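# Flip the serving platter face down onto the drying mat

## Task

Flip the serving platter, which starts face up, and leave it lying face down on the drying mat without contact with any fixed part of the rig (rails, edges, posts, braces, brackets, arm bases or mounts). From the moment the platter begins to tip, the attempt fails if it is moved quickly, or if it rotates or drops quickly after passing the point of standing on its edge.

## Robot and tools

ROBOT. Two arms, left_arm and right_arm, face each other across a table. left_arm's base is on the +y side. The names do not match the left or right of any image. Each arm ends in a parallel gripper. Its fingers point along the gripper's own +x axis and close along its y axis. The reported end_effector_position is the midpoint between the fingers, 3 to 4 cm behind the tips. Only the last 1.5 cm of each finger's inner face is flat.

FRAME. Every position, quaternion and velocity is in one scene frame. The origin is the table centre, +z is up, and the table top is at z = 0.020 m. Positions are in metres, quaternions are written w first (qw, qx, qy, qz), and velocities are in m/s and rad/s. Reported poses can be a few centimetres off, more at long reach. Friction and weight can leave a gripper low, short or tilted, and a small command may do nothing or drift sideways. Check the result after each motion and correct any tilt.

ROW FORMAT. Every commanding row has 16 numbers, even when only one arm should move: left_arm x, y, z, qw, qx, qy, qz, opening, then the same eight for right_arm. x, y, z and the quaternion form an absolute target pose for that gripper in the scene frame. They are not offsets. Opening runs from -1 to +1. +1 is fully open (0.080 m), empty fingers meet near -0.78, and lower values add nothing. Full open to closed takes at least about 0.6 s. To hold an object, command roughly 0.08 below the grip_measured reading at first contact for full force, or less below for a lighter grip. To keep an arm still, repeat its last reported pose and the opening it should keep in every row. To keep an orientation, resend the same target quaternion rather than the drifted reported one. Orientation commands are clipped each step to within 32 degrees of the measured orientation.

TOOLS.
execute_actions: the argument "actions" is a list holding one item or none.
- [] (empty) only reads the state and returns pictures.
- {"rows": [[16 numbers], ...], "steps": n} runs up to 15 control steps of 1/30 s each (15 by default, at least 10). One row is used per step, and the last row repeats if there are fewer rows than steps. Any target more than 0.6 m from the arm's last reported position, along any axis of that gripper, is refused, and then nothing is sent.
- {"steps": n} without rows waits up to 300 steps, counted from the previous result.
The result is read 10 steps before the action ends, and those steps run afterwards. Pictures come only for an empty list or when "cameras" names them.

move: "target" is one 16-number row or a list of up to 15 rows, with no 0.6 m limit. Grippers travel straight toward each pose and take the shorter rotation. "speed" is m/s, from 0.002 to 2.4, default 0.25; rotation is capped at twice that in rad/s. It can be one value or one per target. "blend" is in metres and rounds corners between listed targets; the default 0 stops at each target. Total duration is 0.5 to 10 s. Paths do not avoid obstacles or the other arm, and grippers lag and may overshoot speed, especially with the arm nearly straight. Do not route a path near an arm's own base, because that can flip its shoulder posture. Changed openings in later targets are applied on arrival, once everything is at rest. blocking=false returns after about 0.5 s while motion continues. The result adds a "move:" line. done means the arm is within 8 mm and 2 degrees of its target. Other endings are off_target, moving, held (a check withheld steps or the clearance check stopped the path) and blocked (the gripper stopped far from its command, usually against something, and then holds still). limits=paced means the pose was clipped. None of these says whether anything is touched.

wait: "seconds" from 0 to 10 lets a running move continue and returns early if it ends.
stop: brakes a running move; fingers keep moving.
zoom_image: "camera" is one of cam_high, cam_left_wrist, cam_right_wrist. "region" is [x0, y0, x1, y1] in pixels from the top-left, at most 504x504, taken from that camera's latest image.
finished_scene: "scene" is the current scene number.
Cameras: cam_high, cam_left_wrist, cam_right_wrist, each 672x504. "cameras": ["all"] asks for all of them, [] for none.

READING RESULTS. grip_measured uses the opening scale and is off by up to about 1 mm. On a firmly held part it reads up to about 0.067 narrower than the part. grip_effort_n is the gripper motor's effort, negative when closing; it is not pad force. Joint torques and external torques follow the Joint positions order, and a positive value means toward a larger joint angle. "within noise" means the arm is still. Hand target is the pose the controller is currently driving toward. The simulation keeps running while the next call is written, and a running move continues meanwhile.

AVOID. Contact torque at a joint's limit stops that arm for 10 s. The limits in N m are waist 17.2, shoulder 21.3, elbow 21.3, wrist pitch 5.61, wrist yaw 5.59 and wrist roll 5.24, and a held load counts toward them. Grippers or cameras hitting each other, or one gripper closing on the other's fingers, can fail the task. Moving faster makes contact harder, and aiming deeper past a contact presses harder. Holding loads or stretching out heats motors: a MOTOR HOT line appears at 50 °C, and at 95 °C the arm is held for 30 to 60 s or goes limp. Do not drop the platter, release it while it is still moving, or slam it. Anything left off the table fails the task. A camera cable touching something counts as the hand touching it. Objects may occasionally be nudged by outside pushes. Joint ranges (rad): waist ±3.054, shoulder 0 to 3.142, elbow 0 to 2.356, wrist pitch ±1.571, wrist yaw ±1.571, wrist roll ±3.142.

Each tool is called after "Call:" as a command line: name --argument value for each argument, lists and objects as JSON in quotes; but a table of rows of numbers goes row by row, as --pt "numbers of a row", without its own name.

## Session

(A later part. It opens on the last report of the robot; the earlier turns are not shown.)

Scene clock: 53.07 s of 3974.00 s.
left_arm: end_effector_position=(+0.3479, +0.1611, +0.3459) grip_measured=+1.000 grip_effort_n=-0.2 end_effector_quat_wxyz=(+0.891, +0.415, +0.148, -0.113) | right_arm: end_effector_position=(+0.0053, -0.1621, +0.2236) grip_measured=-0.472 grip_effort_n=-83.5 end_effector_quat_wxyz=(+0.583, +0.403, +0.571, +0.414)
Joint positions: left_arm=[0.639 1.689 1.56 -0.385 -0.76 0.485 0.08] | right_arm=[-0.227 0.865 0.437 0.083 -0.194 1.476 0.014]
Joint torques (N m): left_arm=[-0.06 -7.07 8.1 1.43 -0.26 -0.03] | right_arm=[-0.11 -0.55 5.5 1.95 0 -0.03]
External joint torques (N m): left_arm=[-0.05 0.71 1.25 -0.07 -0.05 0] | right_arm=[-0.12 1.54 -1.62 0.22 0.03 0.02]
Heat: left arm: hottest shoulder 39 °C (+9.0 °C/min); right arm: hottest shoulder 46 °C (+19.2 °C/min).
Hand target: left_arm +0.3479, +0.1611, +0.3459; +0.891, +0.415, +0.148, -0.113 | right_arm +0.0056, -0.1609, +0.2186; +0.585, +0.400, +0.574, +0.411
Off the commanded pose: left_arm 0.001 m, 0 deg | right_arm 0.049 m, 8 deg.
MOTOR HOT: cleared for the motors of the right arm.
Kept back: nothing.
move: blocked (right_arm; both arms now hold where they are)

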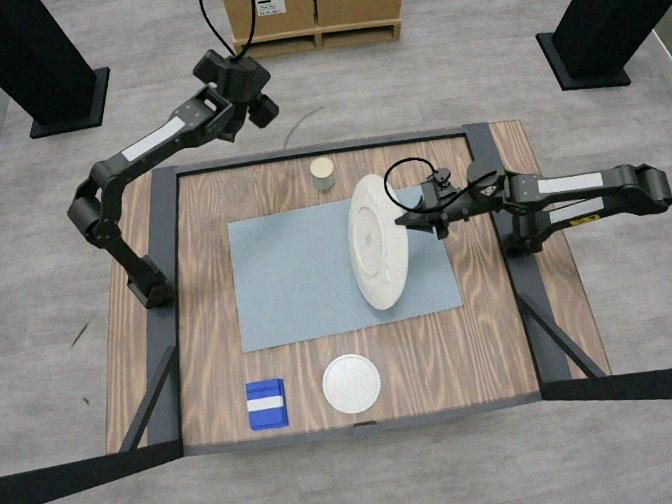

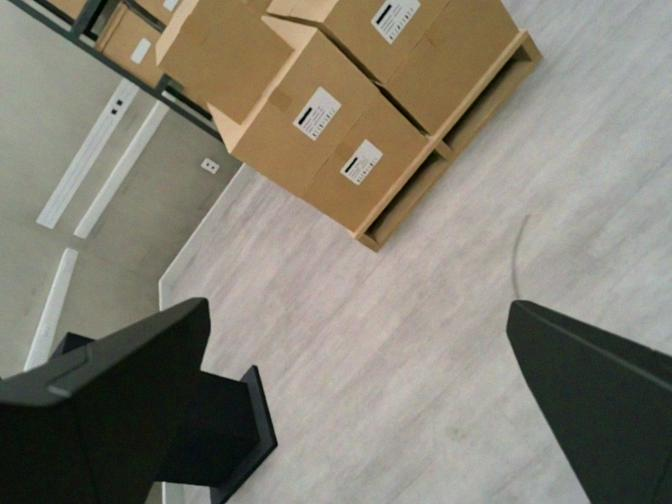

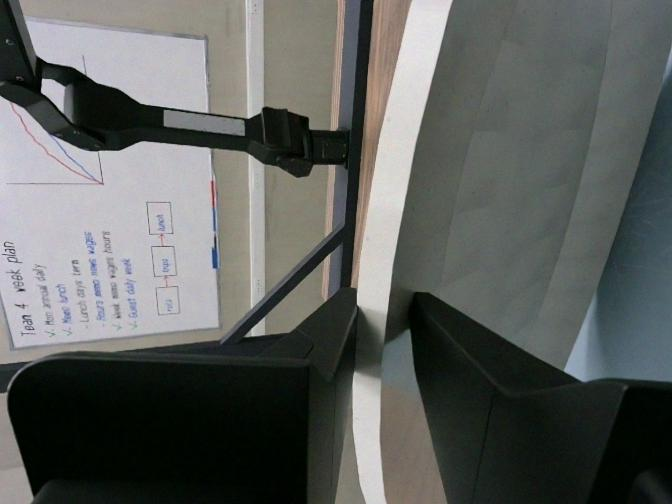

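Call:
move --pt "0.3479 0.1610 0.3467 0.891 0.414 0.147 -0.113 1 0.006 -0.155 0.19 0.5833 0.4 0.5833 0.4 -0.78" --pt "0.3479 0.1610 0.3467 0.891 0.414 0.147 -0.113 1 0.006 -0.155 0.165 0.5610 0.4305 0.5610 0.4305 -0.78" --speed 0.04

Scene clock: 56.40 s of 3974.00 s.
left_arm: end_effector_position=(+0.3479, +0.1611, +0.3459) grip_measured=+1.000 grip_effort_n=-0.2 end_effector_quat_wxyz=(+0.891, +0.415, +0.148, -0.113) | right_arm: end_effector_position=(+0.0055, -0.1531, +0.2231) grip_measured=-0.358 grip_effort_n=-83.5 end_effector_quat_wxyz=(+0.531, +0.469, +0.512, +0.486)
Joint positions: left_arm=[0.639 1.689 1.56 -0.385 -0.76 0.485 0.08] | right_arm=[-0.229 0.972 0.244 0.638 -0.21 1.516 0.019]
Joint torques (N m): left_arm=[-0.06 -7.08 8.09 1.44 -0.26 -0.03] | right_arm=[-0.03 -0.71 4.98 1.21 0.04 -0.12]
External joint torques (N m): left_arm=[-0.01 0.96 1.07 -0.11 -0.04 0] | right_arm=[-0.03 1.53 -1.7 -0.54 0.04 -0.06]
Heat: left arm: hottest shoulder 39 °C (+8.5 °C/min); right arm: hottest shoulder 44 °C (+16.0 °C/min).
Hand target: left_arm +0.3479, +0.1611, +0.3459; +0.891, +0.415, +0.148, -0.113 | right_arm +0.0056, -0.1528, +0.2158; +0.535, +0.464, +0.519, +0.479
Off the commanded pose: left_arm 0.001 m, 0 deg | right_arm 0.058 m, 10 deg.
Kept back: nothing.
move: blocked (right_arm; both arms now hold where they are)

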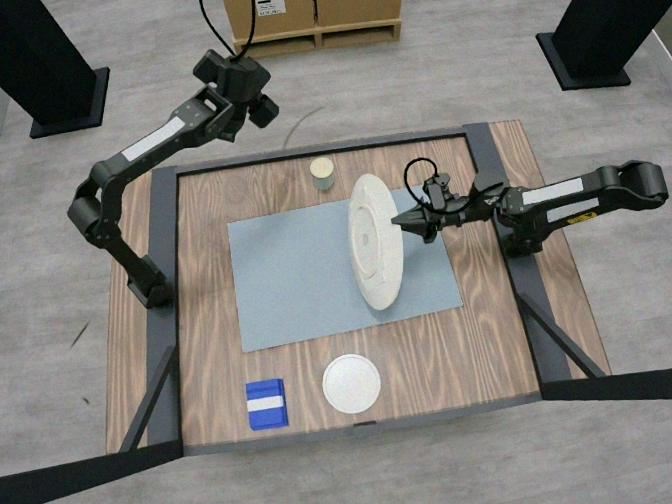

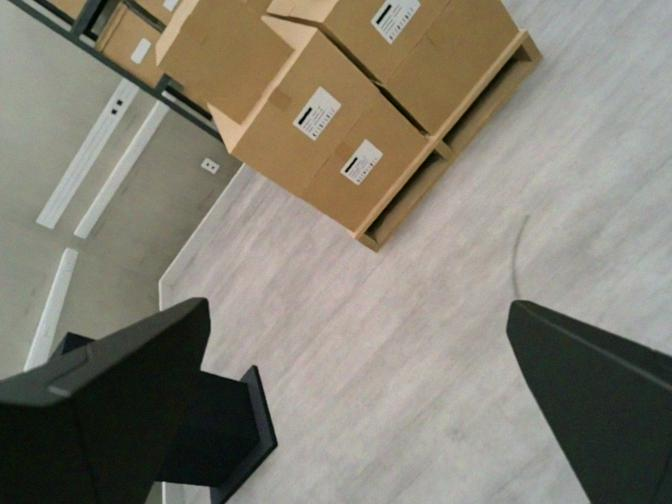

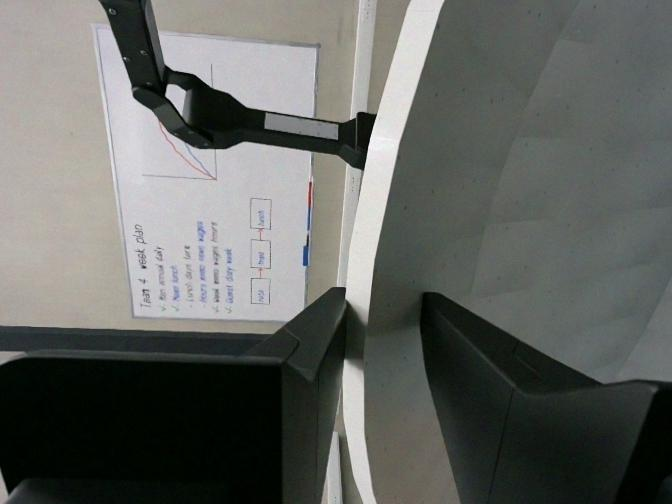

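Call:
move --pt "0.3479 0.1610 0.3467 0.891 0.414 0.147 -0.113 1 0.006 -0.160 0.215 0.6356 0.31 0.6356 0.31 -0.78" --pt "0.3479 0.1610 0.3467 0.891 0.414 0.147 -0.113 1 0.006 -0.185 0.190 0.6356 0.31 0.6356 0.31 -0.78" --pt "0.3479 0.1610 0.3467 0.891 0.414 0.147 -0.113 1 0.006 -0.200 0.165 0.6212 0.3379 0.6212 0.3379 -0.78" --speed 0.045

Scene clock: 65.47 s of 3974.00 s.
left_arm: end_effector_position=(+0.3479, +0.1611, +0.3459) grip_measured=+1.000 grip_effort_n=0.2 end_effector_quat_wxyz=(+0.891, +0.415, +0.148, -0.113) | right_arm: end_effector_position=(+0.0056, -0.1959, +0.2045) grip_measured=-0.597 grip_effort_n=-83.5 end_effector_quat_wxyz=(+0.606, +0.367, +0.597, +0.376)
Joint positions: left_arm=[0.639 1.689 1.56 -0.385 -0.76 0.485 0.08] | right_arm=[-0.27 0.726 0.426 -0.176 -0.221 1.438 0.008]
Joint torques (N m): left_arm=[-0.02 -7.1 8.32 1.38 -0.22 -0.04] | right_arm=[-0.25 3.75 0.16 0.56 0.2 -0.33]
External joint torques (N m): left_arm=[-0.03 0.71 1.44 -0.14 -0.01 0] | right_arm=[-0.27 5.03 -6.9 -1.08 0.25 -0.29]
Motor temperatures (°C): left_arm=[29 40 36 31 25 30] | right_arm=[27 41 33 33 30 26]
Heat: left arm: hottest shoulder 40 °C (+7.1 °C/min); right arm: hottest shoulder 41 °C (+12.1 °C/min).
Hand target: left_arm +0.3479, +0.1610, +0.3467; +0.891, +0.414, +0.147, -0.113 | right_arm +0.0052, -0.2031, +0.1667; +0.621, +0.338, +0.621, +0.338
Off the commanded pose: left_arm 0.001 m, 0 deg | right_arm 0.040 m, 6 deg.
Kept back: nothing.
move: off_target (right_arm)

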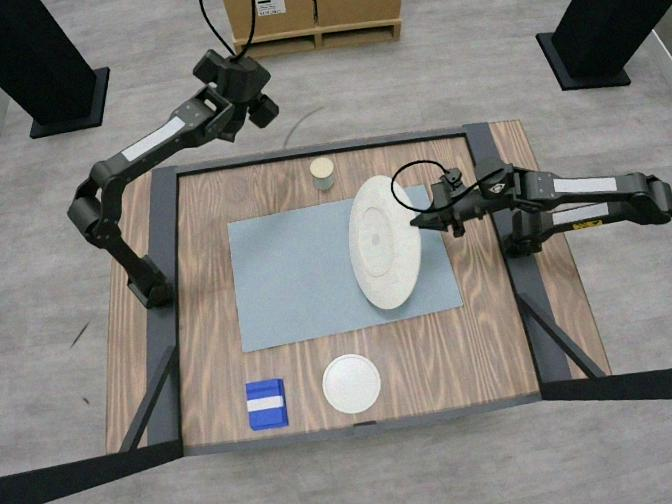

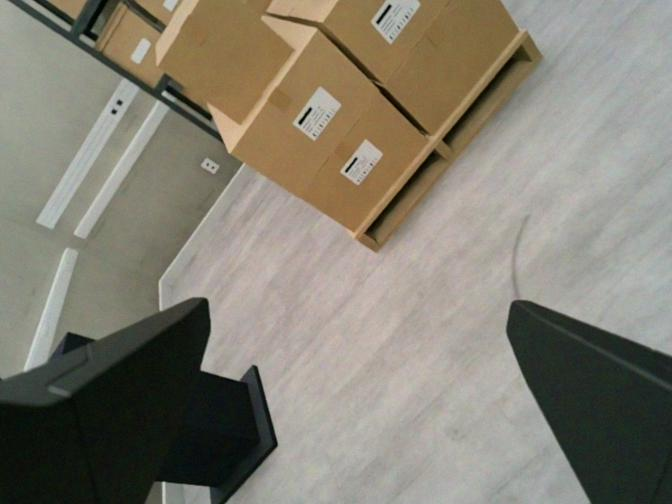

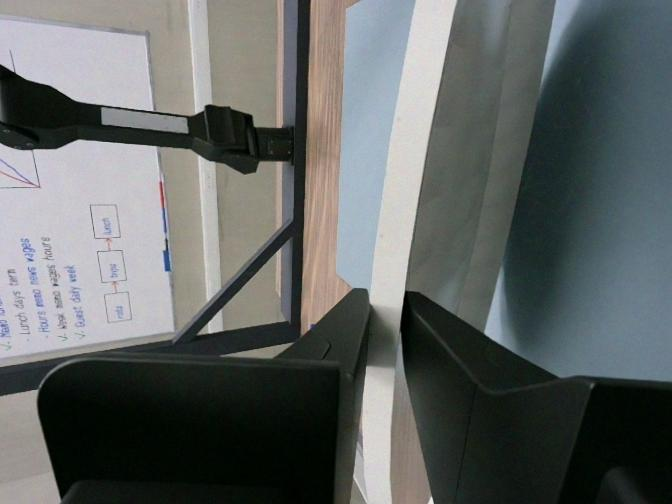

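Call:
move --pt "0.3479 0.1610 0.3467 0.891 0.414 0.147 -0.113 1 0.006 -0.205 0.130 0.6029 0.3695 0.6029 0.3695 -0.78" --pt "0.3479 0.1610 0.3467 0.891 0.414 0.147 -0.113 1 0.006 -0.165 0.130 0.5833 0.4 0.5833 0.4 -0.78" --speed 0.045

Scene clock: 68.93 s of 3974.00 s.
left_arm: end_effector_position=(+0.3479, +0.1611, +0.3459) grip_measured=+1.000 grip_effort_n=-0.2 end_effector_quat_wxyz=(+0.891, +0.415, +0.148, -0.113) | right_arm: end_effector_position=(+0.0098, -0.1631, +0.2201) grip_measured=-0.451 grip_effort_n=-83.5 end_effector_quat_wxyz=(+0.543, +0.463, +0.505, +0.486)
Joint positions: left_arm=[0.639 1.689 1.56 -0.385 -0.76 0.485 0.08] | right_arm=[-0.255 0.907 0.221 0.584 -0.22 1.486 0.015]
Joint torques (N m): left_arm=[-0.04 -7.07 8.1 1.44 -0.26 -0.04] | right_arm=[-0.01 -0.32 3.95 1.08 0 -0.05]
External joint torques (N m): left_arm=[-0.04 0.88 1.09 -0.11 -0.04 0] | right_arm=[-0.01 1.59 -2.71 -0.64 0.01 0]
Heat: left arm: hottest shoulder 40 °C (+7.0 °C/min); right arm: hottest shoulder 40 °C (+11.0 °C/min).
Hand target: left_arm +0.3479, +0.1611, +0.3459; +0.891, +0.415, +0.148, -0.113 | right_arm +0.0094, -0.1642, +0.2073; +0.549, +0.454, +0.516, +0.475
Off the commanded pose: left_arm 0.001 m, 0 deg | right_arm 0.090 m, 16 deg.
Kept back: nothing.
move: blocked (right_arm; both arms now hold where they are)

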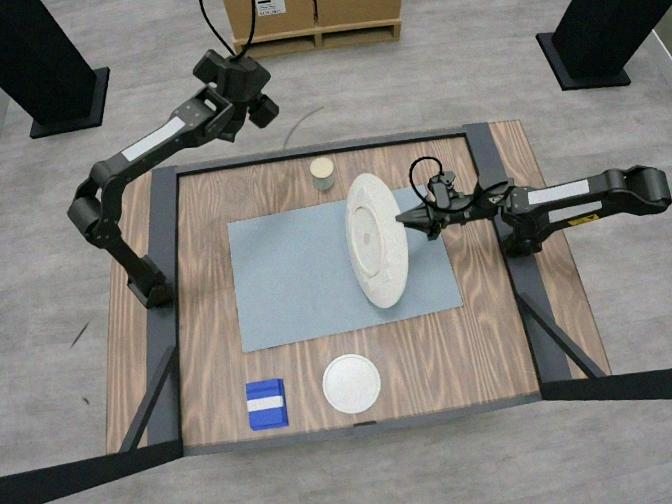

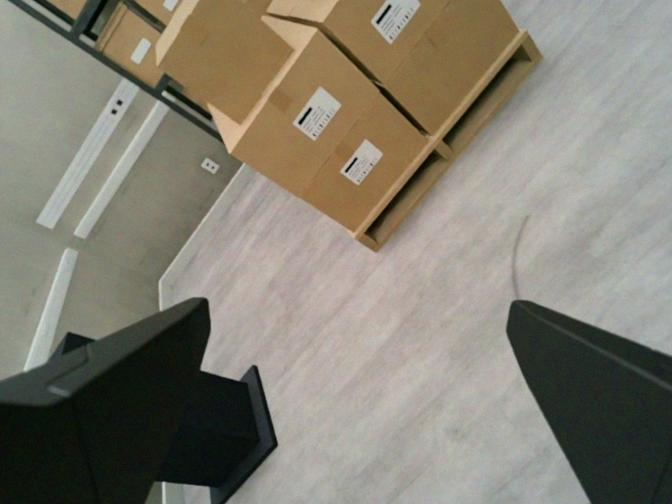

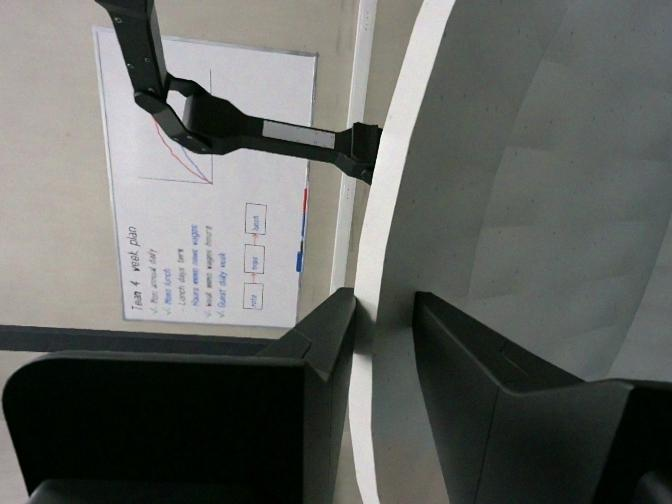

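Call:
move --pt "0.3479 0.1610 0.3467 0.891 0.414 0.147 -0.113 1 0.004 -0.150 0.275 0.6356 0.31 0.6356 0.31 -0.78" --pt "0.3479 0.1610 0.3467 0.891 0.414 0.147 -0.113 1 0.004 -0.065 0.295 0.6356 0.31 0.6356 0.31 -0.78" --speed 0.06

Scene clock: 75.80 s of 3974.00 s.
left_arm: end_effector_position=(+0.3479, +0.1611, +0.3459) grip_measured=+1.000 grip_effort_n=-0.2 end_effector_quat_wxyz=(+0.891, +0.415, +0.148, -0.113) | right_arm: end_effector_position=(+0.0041, -0.0730, +0.2742) grip_measured=-0.597 grip_effort_n=-83.5 end_effector_quat_wxyz=(+0.642, +0.291, +0.647, +0.289)
Joint positions: left_arm=[0.639 1.689 1.56 -0.385 -0.76 0.485 0.08] | right_arm=[-0.139 1.4 1.225 -0.555 -0.097 1.494 0.008]
Joint torques (N m): left_arm=[-0.03 -7.12 8.34 1.37 -0.22 -0.03] | right_arm=[0.2 -7.36 9.68 2.61 0.11 0.03]
External joint torques (N m): left_arm=[-0.02 0.71 1.44 -0.15 -0.01 0.01] | right_arm=[0.17 -1.68 2.7 1.12 0.12 0.07]
Heat: left arm: hottest shoulder 40 °C (+5.0 °C/min); right arm: hottest shoulder 38 °C (+6.0 °C/min).
Hand target: left_arm +0.3479, +0.1610, +0.3467; +0.891, +0.414, +0.147, -0.113 | right_arm +0.0038, -0.0660, +0.2951; +0.635, +0.310, +0.636, +0.310
Off the commanded pose: left_arm 0.001 m, 0 deg | right_arm 0.022 m, 4 deg.
Kept back: nothing.
move: off_target (right_arm)

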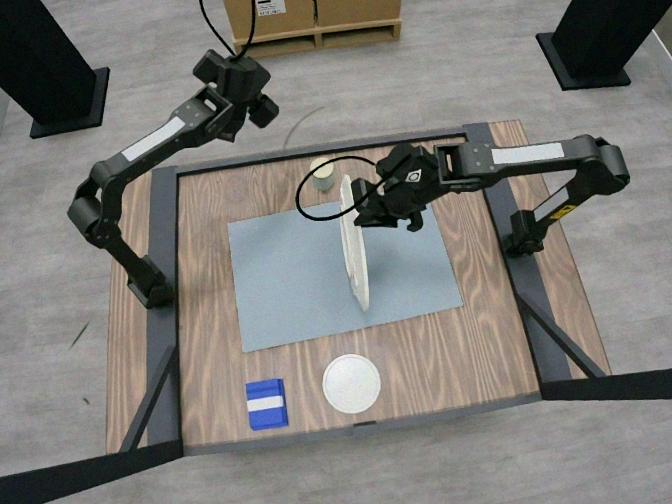

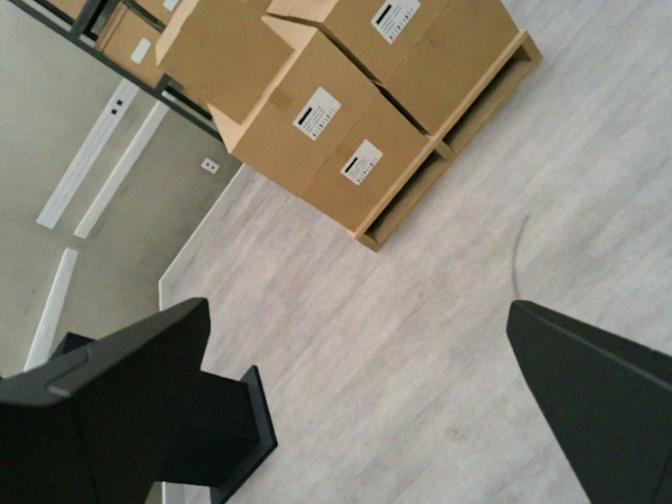

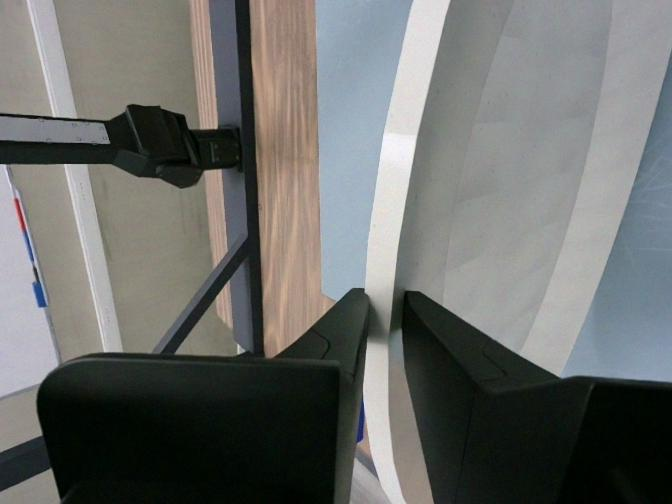

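Call:
move --pt "0.3479 0.1610 0.3467 0.891 0.414 0.147 -0.113 1 0.004 -0.055 0.31 0.6601 0.2534 0.6601 0.2534 -0.78" --pt "0.3479 0.1610 0.3467 0.891 0.414 0.147 -0.113 1 0.004 0.035 0.31 0.6601 0.2534 0.6601 0.2534 -0.78" --pt "0.3479 0.1610 0.3467 0.891 0.414 0.147 -0.113 1 0.004 0.035 0.265 0.6601 0.2534 0.6601 0.2534 -0.78" --speed 0.07

Scene clock: 80.03 s of 3974.00 s.
left_arm: end_effector_position=(+0.3479, +0.1611, +0.3459) grip_measured=+1.000 grip_effort_n=-0.2 end_effector_quat_wxyz=(+0.891, +0.415, +0.148, -0.113) | right_arm: end_effector_position=(+0.0049, +0.0376, +0.2638) grip_measured=-0.763 grip_effort_n=-82.1 end_effector_quat_wxyz=(+0.659, +0.252, +0.662, +0.253)
Joint positions: left_arm=[0.639 1.689 1.56 -0.385 -0.76 0.485 0.08] | right_arm=[-0.102 1.896 1.79 -0.737 -0.062 1.506 0.001]
Joint torques (N m): left_arm=[-0.02 -7.12 8.34 1.37 -0.22 -0.03] | right_arm=[0.03 -12.88 4.42 1.38 0.18 0.07]
External joint torques (N m): left_arm=[-0.04 0.58 1.54 -0.12 -0.02 0] | right_arm=[0.02 -3.73 -2.29 0.02 0.17 0.11]
Heat: left arm: hottest shoulder 40 °C (+4.1 °C/min); right arm: hottest shoulder 39 °C (+4.1 °C/min).
Hand target: left_arm +0.3479, +0.1610, +0.3467; +0.891, +0.414, +0.147, -0.113 | right_arm +0.0039, +0.0350, +0.2650; +0.660, +0.253, +0.660, +0.253
Off the commanded pose: left_arm 0.001 m, 0 deg | right_arm 0.003 m, 0 deg.
Kept back: nothing.
move: done

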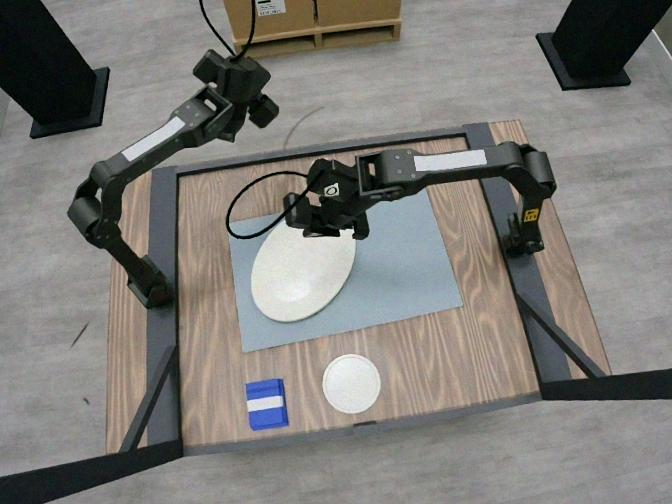

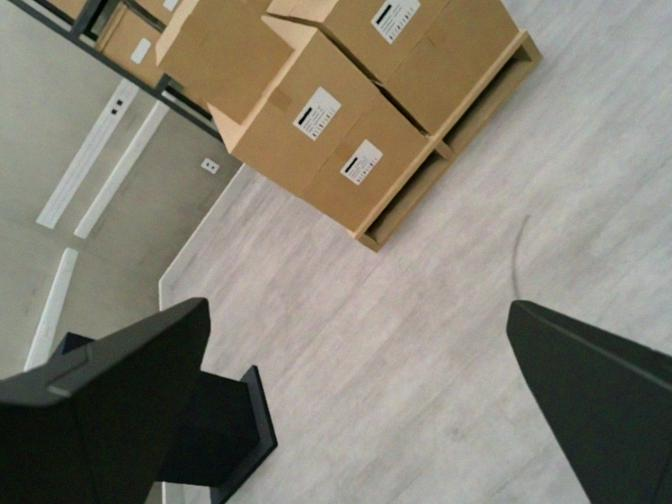

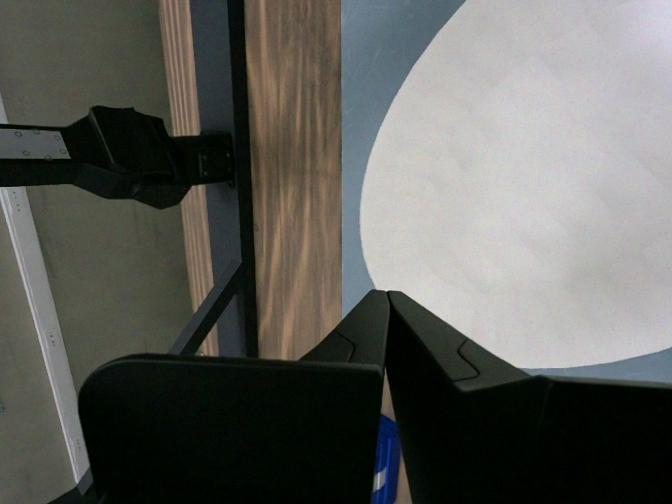

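Call:
move --pt "0.3479 0.1610 0.3467 0.891 0.414 0.147 -0.113 1 0.004 -0.02 0.29 0.6601 0.2534 0.6601 0.2534 0.3" --pt "0.3479 0.1610 0.3467 0.891 0.414 0.147 -0.113 1 0.004 -0.12 0.25 0.6356 0.31 0.6356 0.31 0.3" --pt "0.3479 0.1610 0.3467 0.891 0.414 0.147 -0.113 1 0.004 -0.20 0.20 0.6029 0.3695 0.6029 0.3695 0.3" --speed 0.12

Call:
zoom_image --camera "cam_high" --region '[200, 140, 480, 350]'

Scene clock: 84.10 s of 3974.00 s.
left_arm: end_effector_position=(+0.3479, +0.1611, +0.3459) grip_measured=+1.000 grip_effort_n=-0.2 end_effector_quat_wxyz=(+0.891, +0.415, +0.148, -0.113) | right_arm: end_effector_position=(+0.0045, -0.1982, +0.2039) grip_measured=+0.297 grip_effort_n=15.1 end_effector_quat_wxyz=(+0.603, +0.372, +0.601, +0.369)
Joint positions: left_arm=[0.639 1.689 1.56 -0.385 -0.76 0.485 0.08] | right_arm=[-0.267 0.713 0.425 -0.192 -0.219 1.458 0.048]
Joint torques (N m): left_arm=[-0.02 -7.11 8.33 1.38 -0.22 -0.03] | right_arm=[-0.51 -2.41 4.62 1.62 -0.26 -0.19]
External joint torques (N m): left_arm=[0 0.7 1.43 -0.14 -0.01 0] | right_arm=[-0.51 -1.15 -2.54 -0.04 -0.22 -0.14]
Heat: left arm: hottest shoulder 40 °C (+4.1 °C/min); right arm: hottest shoulder 39 °C (+2.0 °C/min).
Hand target: left_arm +0.3479, +0.1610, +0.3467; +0.891, +0.414, +0.147, -0.113 | right_arm +0.0040, -0.1999, +0.2000; +0.603, +0.370, +0.603, +0.369
Off the commanded pose: left_arm 0.001 m, 0 deg | right_arm 0.004 m, 0 deg.
Kept back: nothing.
move: done

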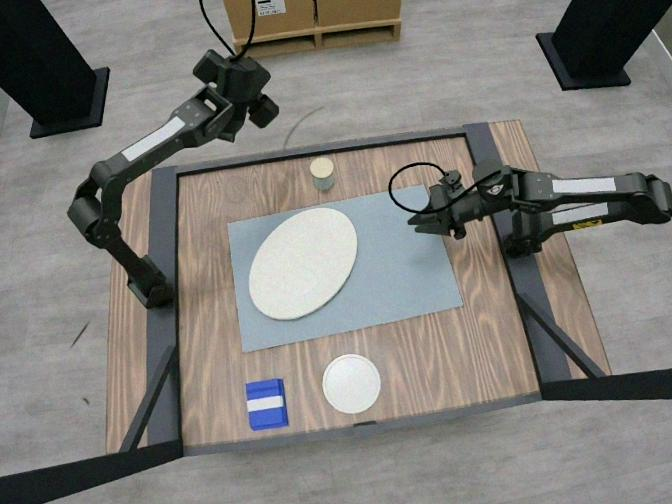

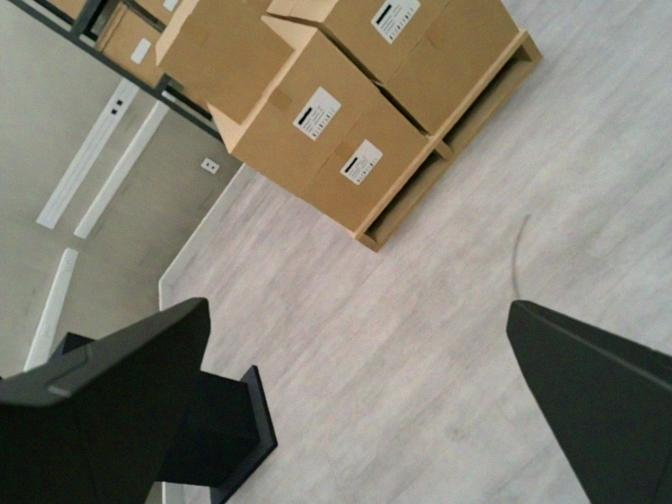

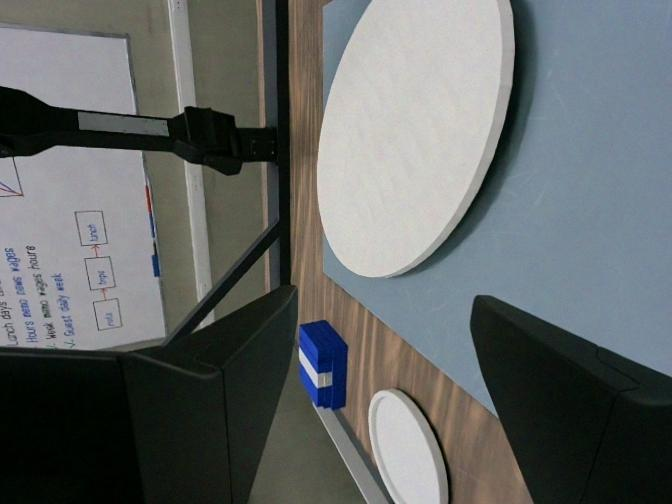

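Scaled by 1.800 (camera's finer frame: 960x720).

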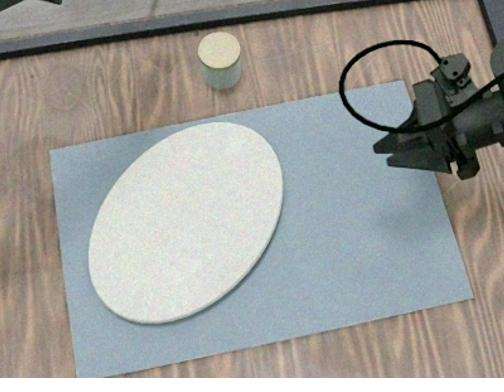

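Call:
move --pt "0.3479 0.1610 0.3467 0.891 0.414 0.147 -0.113 1 -0.10 -0.19 0.20 0.7061 0.4450 0.5495 0.0370 0.4" --pt "0.3479 0.1610 0.3467 0.891 0.414 0.147 -0.113 1 -0.115 -0.105 0.12 0.7061 0.4450 0.5495 0.0370 0.4" --speed 0.15

Call:
zoom_image --camera "cam_high" --region '[200, 140, 480, 350]'

Scene clock: 92.17 s of 3974.00 s.
left_arm: end_effector_position=(+0.3479, +0.1611, +0.3459) grip_measured=+1.000 grip_effort_n=-0.2 end_effector_quat_wxyz=(+0.891, +0.415, +0.148, -0.113) | right_arm: end_effector_position=(-0.1140, -0.1085, +0.1200) grip_measured=+0.397 grip_effort_n=15.1 end_effector_quat_wxyz=(+0.707, +0.445, +0.548, +0.037)
Joint positions: left_arm=[0.639 1.689 1.56 -0.385 -0.76 0.485 0.08] | right_arm=[0.475 1.704 1.015 -0.509 0.648 2.562 0.053]
Joint torques (N m): left_arm=[-0.02 -7.12 8.34 1.38 -0.22 -0.03] | right_arm=[-0.38 -7.01 5.93 0.78 0.3 -0.15]
External joint torques (N m): left_arm=[-0.06 0.64 1.47 -0.13 -0.01 0] | right_arm=[-0.38 -0.21 0.18 -0.01 -0.09 -0.11]
Heat: left arm: hottest shoulder 40 °C (+3.0 °C/min); right arm: hottest shoulder 38 °C (-8.1 °C/min).
Hand target: left_arm +0.3479, +0.1610, +0.3467; +0.891, +0.414, +0.147, -0.113 | right_arm -0.1151, -0.1051, +0.1200; +0.706, +0.445, +0.550, +0.037
Off the commanded pose: left_arm 0.001 m, 0 deg | right_arm 0.004 m, 0 deg.
Kept back: nothing.
move: done

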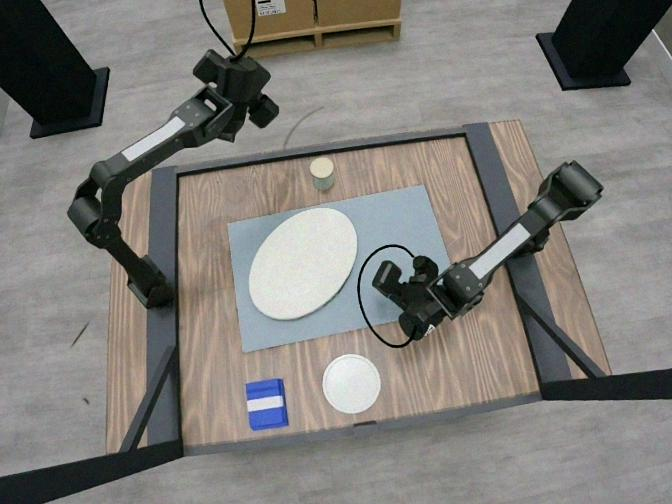

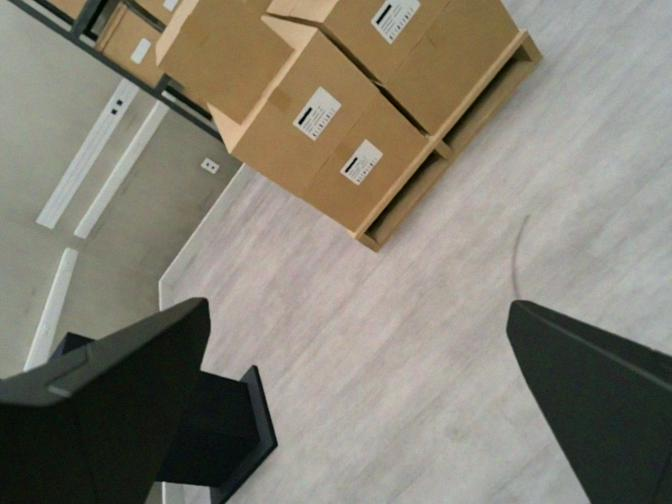

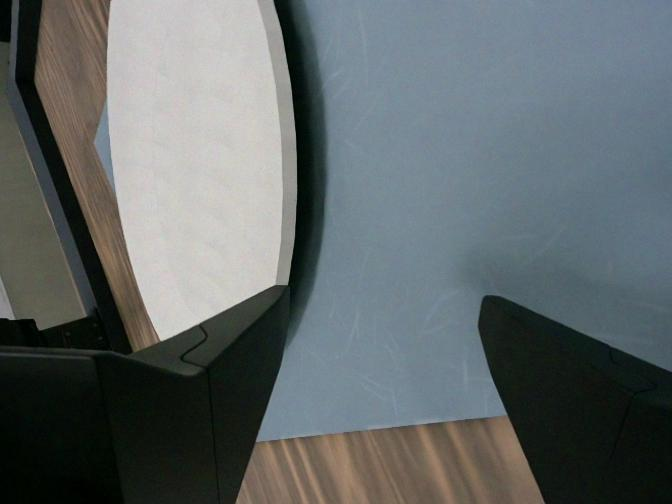

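Scaled by 1.800 (camera's finer frame: 960x720).

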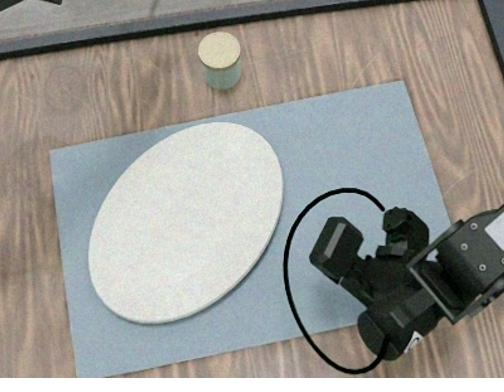

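Call:
move --target '[0.3479,0.1610,0.3467,0.891,0.414,0.147,-0.113,1,-0.105,-0.105,0.087,0.7061,0.4450,0.5495,0.0370,0.4]' --speed 0.1

Scene clock: 93.77 s of 3974.00 s.
left_arm: end_effector_position=(+0.3479, +0.1611, +0.3459) grip_measured=+1.000 grip_effort_n=-0.2 end_effector_quat_wxyz=(+0.891, +0.415, +0.148, -0.113) | right_arm: end_effector_position=(-0.1070, -0.1022, +0.0934) grip_measured=+0.397 grip_effort_n=15.1 end_effector_quat_wxyz=(+0.700, +0.452, +0.551, +0.040)
Joint positions: left_arm=[0.639 1.689 1.56 -0.385 -0.76 0.485 0.08] | right_arm=[0.445 1.752 0.942 -0.347 0.638 2.529 0.053]
Joint torques (N m): left_arm=[-0.03 -7.11 8.33 1.38 -0.23 -0.03] | right_arm=[-0.11 -7.1 3.22 0.82 0.27 -0.15]
External joint torques (N m): left_arm=[-0.06 0.72 1.42 -0.14 -0.01 0] | right_arm=[-0.12 -0.18 -2.3 -0.05 -0.1 -0.11]
Heat: left arm: hottest shoulder 40 °C (+3.0 °C/min); right arm: hottest shoulder 37 °C (-10.0 °C/min).
Hand target: left_arm +0.3479, +0.1610, +0.3467; +0.891, +0.414, +0.147, -0.113 | right_arm -0.1049, -0.1051, +0.0870; +0.706, +0.445, +0.549, +0.037
Off the commanded pose: left_arm 0.001 m, 0 deg | right_arm 0.007 m, 1 deg.
Kept back: nothing.
move: done

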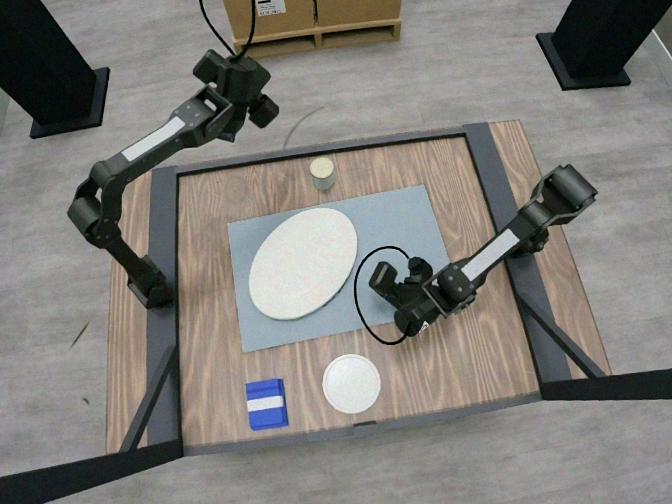

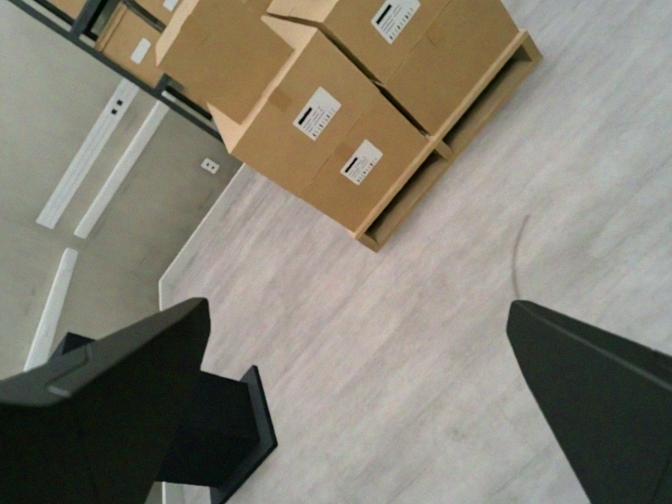

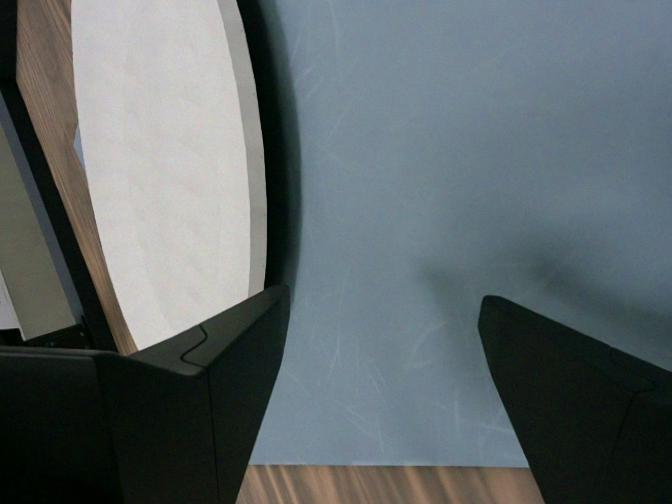

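Call:
move --target '[0.3479,0.1610,0.3467,0.891,0.414,0.147,-0.113,1,-0.076,-0.075,0.073,0.7061,0.4450,0.5495,0.0370,0.4]' --speed 0.08

Scene clock: 95.17 s of 3974.00 s.
left_arm: end_effector_position=(+0.3479, +0.1611, +0.3459) grip_measured=+1.000 grip_effort_n=0.2 end_effector_quat_wxyz=(+0.891, +0.415, +0.148, -0.113) | right_arm: end_effector_position=(-0.0750, -0.0781, +0.0739) grip_measured=+0.397 grip_effort_n=15.1 end_effector_quat_wxyz=(+0.707, +0.446, +0.548, +0.036)
Joint positions: left_arm=[0.639 1.689 1.56 -0.385 -0.76 0.485 0.08] | right_arm=[0.322 1.828 0.942 -0.213 0.586 2.394 0.053]
Joint torques (N m): left_arm=[-0.02 -7.12 8.35 1.38 -0.23 -0.03] | right_arm=[-0.29 -7.3 5.33 0.92 0.28 -0.17]
External joint torques (N m): left_arm=[0 0.67 1.47 -0.13 -0.02 0] | right_arm=[-0.29 0.05 -0.03 -0.03 -0.07 -0.14]
Heat: left arm: hottest shoulder 40 °C (+2.0 °C/min); right arm: hottest shoulder 37 °C (-11.2 °C/min).
Hand target: left_arm +0.3479, +0.1610, +0.3467; +0.891, +0.414, +0.147, -0.113 | right_arm -0.0760, -0.0751, +0.0730; +0.706, +0.445, +0.550, +0.037
Off the commanded pose: left_arm 0.001 m, 0 deg | right_arm 0.003 m, 0 deg.
Kept back: nothing.
move: done

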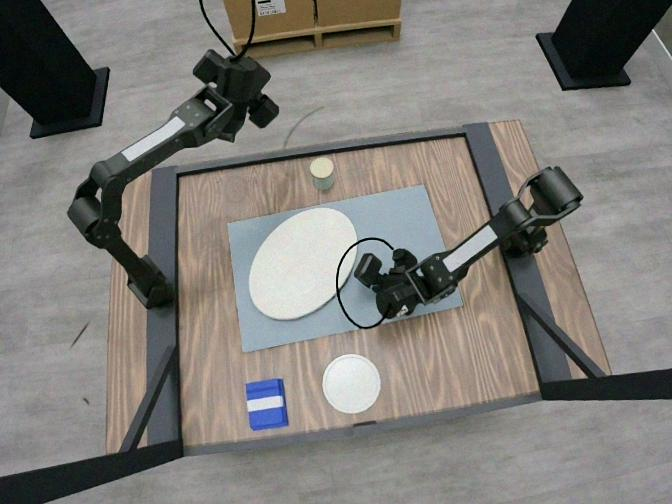

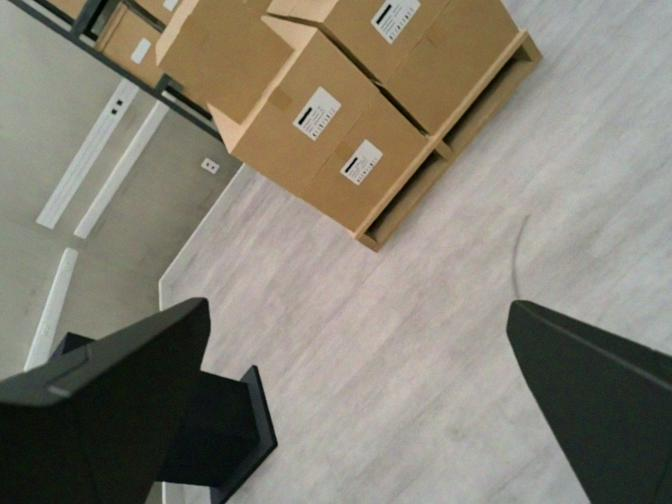

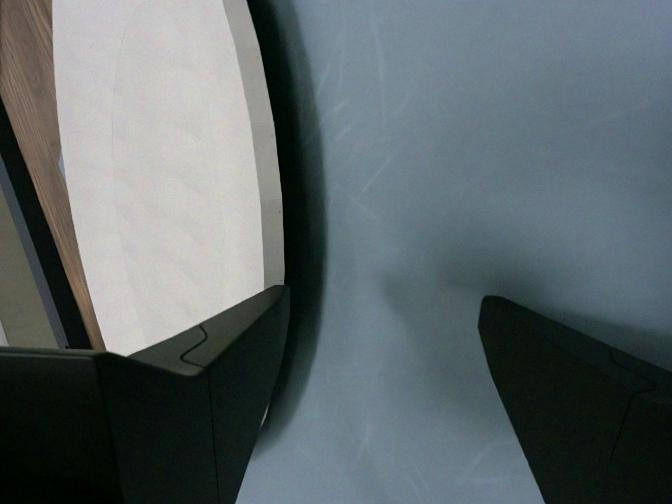

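Call:
move --target '[0.3479,0.1610,0.3467,0.891,0.414,0.147,-0.113,1,-0.053,-0.043,0.071,0.7061,0.4450,0.5495,0.0370,0.4]' --speed 0.06

Scene clock: 96.40 s of 3974.00 s.
left_arm: end_effector_position=(+0.3479, +0.1611, +0.3459) grip_measured=+1.000 grip_effort_n=-0.2 end_effector_quat_wxyz=(+0.891, +0.415, +0.148, -0.113) | right_arm: end_effector_position=(-0.0549, -0.0461, +0.0740) grip_measured=+0.397 grip_effort_n=15.1 end_effector_quat_wxyz=(+0.705, +0.446, +0.550, +0.039)
Joint positions: left_arm=[0.639 1.689 1.56 -0.385 -0.76 0.485 0.08] | right_arm=[0.234 1.899 1.029 -0.173 0.54 2.297 0.053]
Joint torques (N m): left_arm=[-0.02 -7.12 8.33 1.38 -0.22 -0.04] | right_arm=[-0.61 -7.39 5.59 1 0.27 -0.14]
External joint torques (N m): left_arm=[-0.05 0.7 1.43 -0.14 -0.01 0] | right_arm=[-0.65 0.6 0.14 -0.02 -0.05 -0.1]
Heat: left arm: hottest shoulder 40 °C (+2.0 °C/min); right arm: hottest shoulder 37 °C (-12.1 °C/min).
Hand target: left_arm +0.3479, +0.1610, +0.3467; +0.891, +0.414, +0.147, -0.113 | right_arm -0.0531, -0.0431, +0.0710; +0.706, +0.445, +0.550, +0.037
Off the commanded pose: left_arm 0.001 m, 0 deg | right_arm 0.005 m, 0 deg.
Kept back: nothing.
move: done

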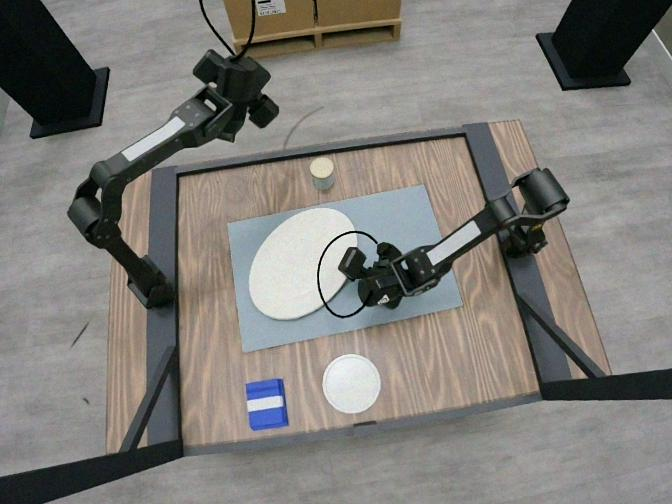

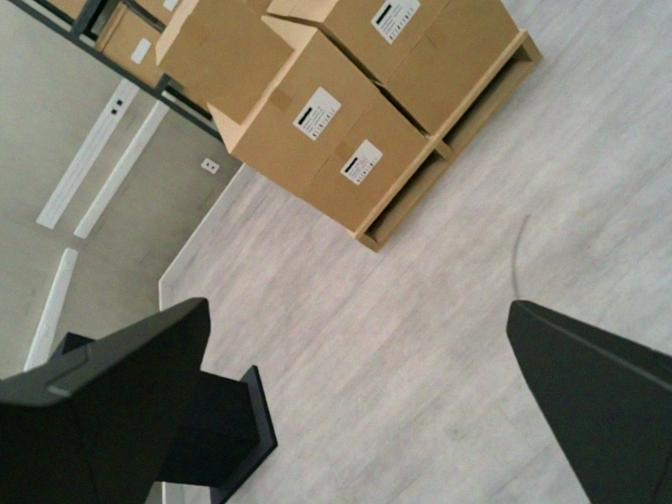

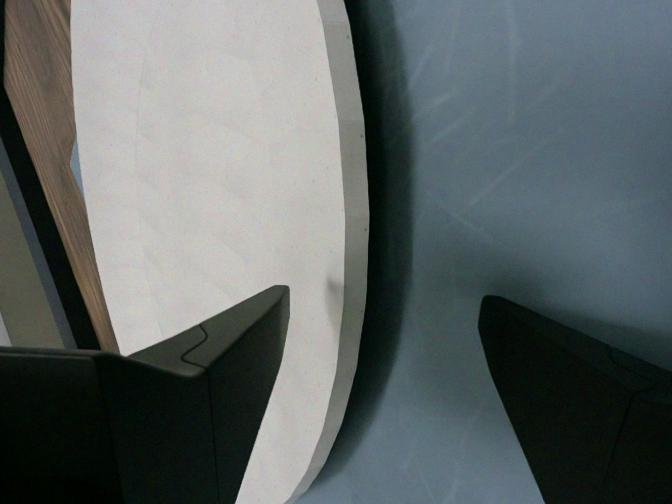

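Call:
move --pt "0.3479 0.1610 0.3467 0.891 0.414 0.147 -0.113 1 -0.038 -0.038 0.062 0.7061 0.4450 0.5495 0.0370 0.4" --pt "0.3479 0.1610 0.3467 0.891 0.414 0.147 -0.113 1 -0.025 -0.021 0.063 0.7061 0.4450 0.5495 0.0370 0.4" --speed 0.05

Scene clock: 98.03 s of 3974.00 s.
left_arm: end_effector_position=(+0.3479, +0.1611, +0.3459) grip_measured=+1.000 grip_effort_n=-0.2 end_effector_quat_wxyz=(+0.891, +0.415, +0.148, -0.113) | right_arm: end_effector_position=(-0.0351, -0.0215, +0.0730) grip_measured=+0.397 grip_effort_n=14.7 end_effector_quat_wxyz=(+0.698, +0.447, +0.558, +0.048)
Joint positions: left_arm=[0.639 1.689 1.56 -0.385 -0.76 0.485 0.08] | right_arm=[0.158 1.949 1.082 -0.113 0.483 2.209 0.053]
Joint torques (N m): left_arm=[-0.03 -7.11 8.33 1.38 -0.23 -0.03] | right_arm=[-1.41 -6.43 5.17 0.99 0.52 -0.16]
External joint torques (N m): left_arm=[-0.01 0.71 1.43 -0.15 -0.02 0.01] | right_arm=[-1.34 2.02 -0.41 -0.13 0.23 -0.12]
Heat: left arm: hottest shoulder 41 °C (+3.0 °C/min); right arm: hottest shoulder 37 °C (-12.2 °C/min).
Hand target: left_arm +0.3479, +0.1610, +0.3467; +0.891, +0.414, +0.147, -0.113 | right_arm -0.0252, -0.0215, +0.0633; +0.706, +0.445, +0.550, +0.037
Off the commanded pose: left_arm 0.001 m, 0 deg | right_arm 0.014 m, 2 deg.
Kept back: nothing.
move: off_target (right_arm)

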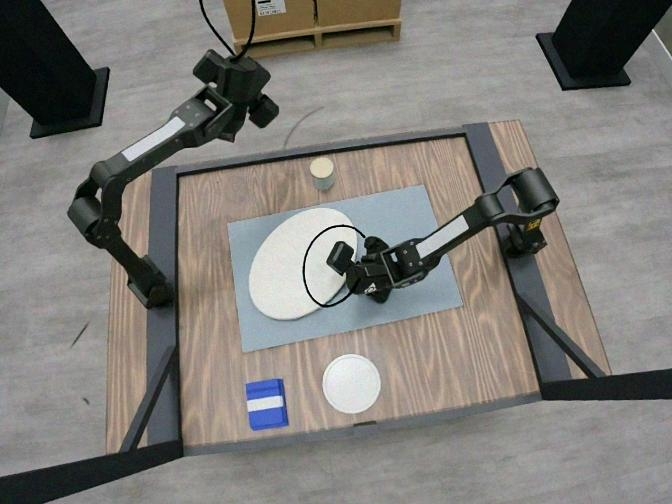

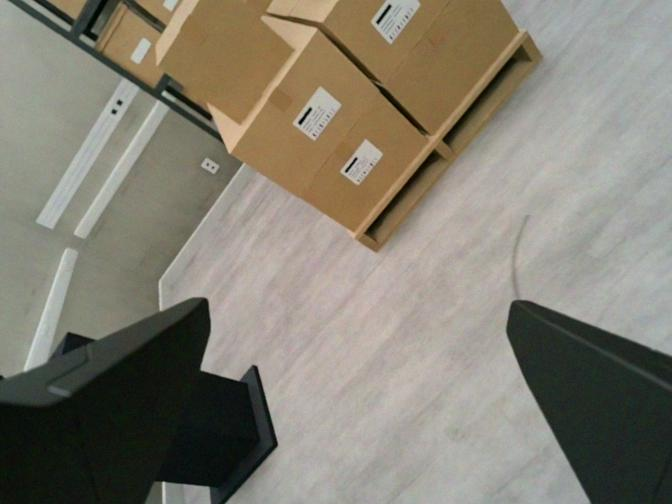

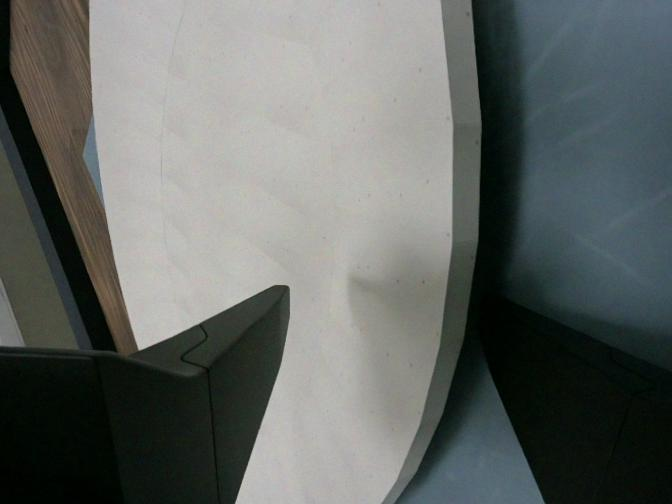

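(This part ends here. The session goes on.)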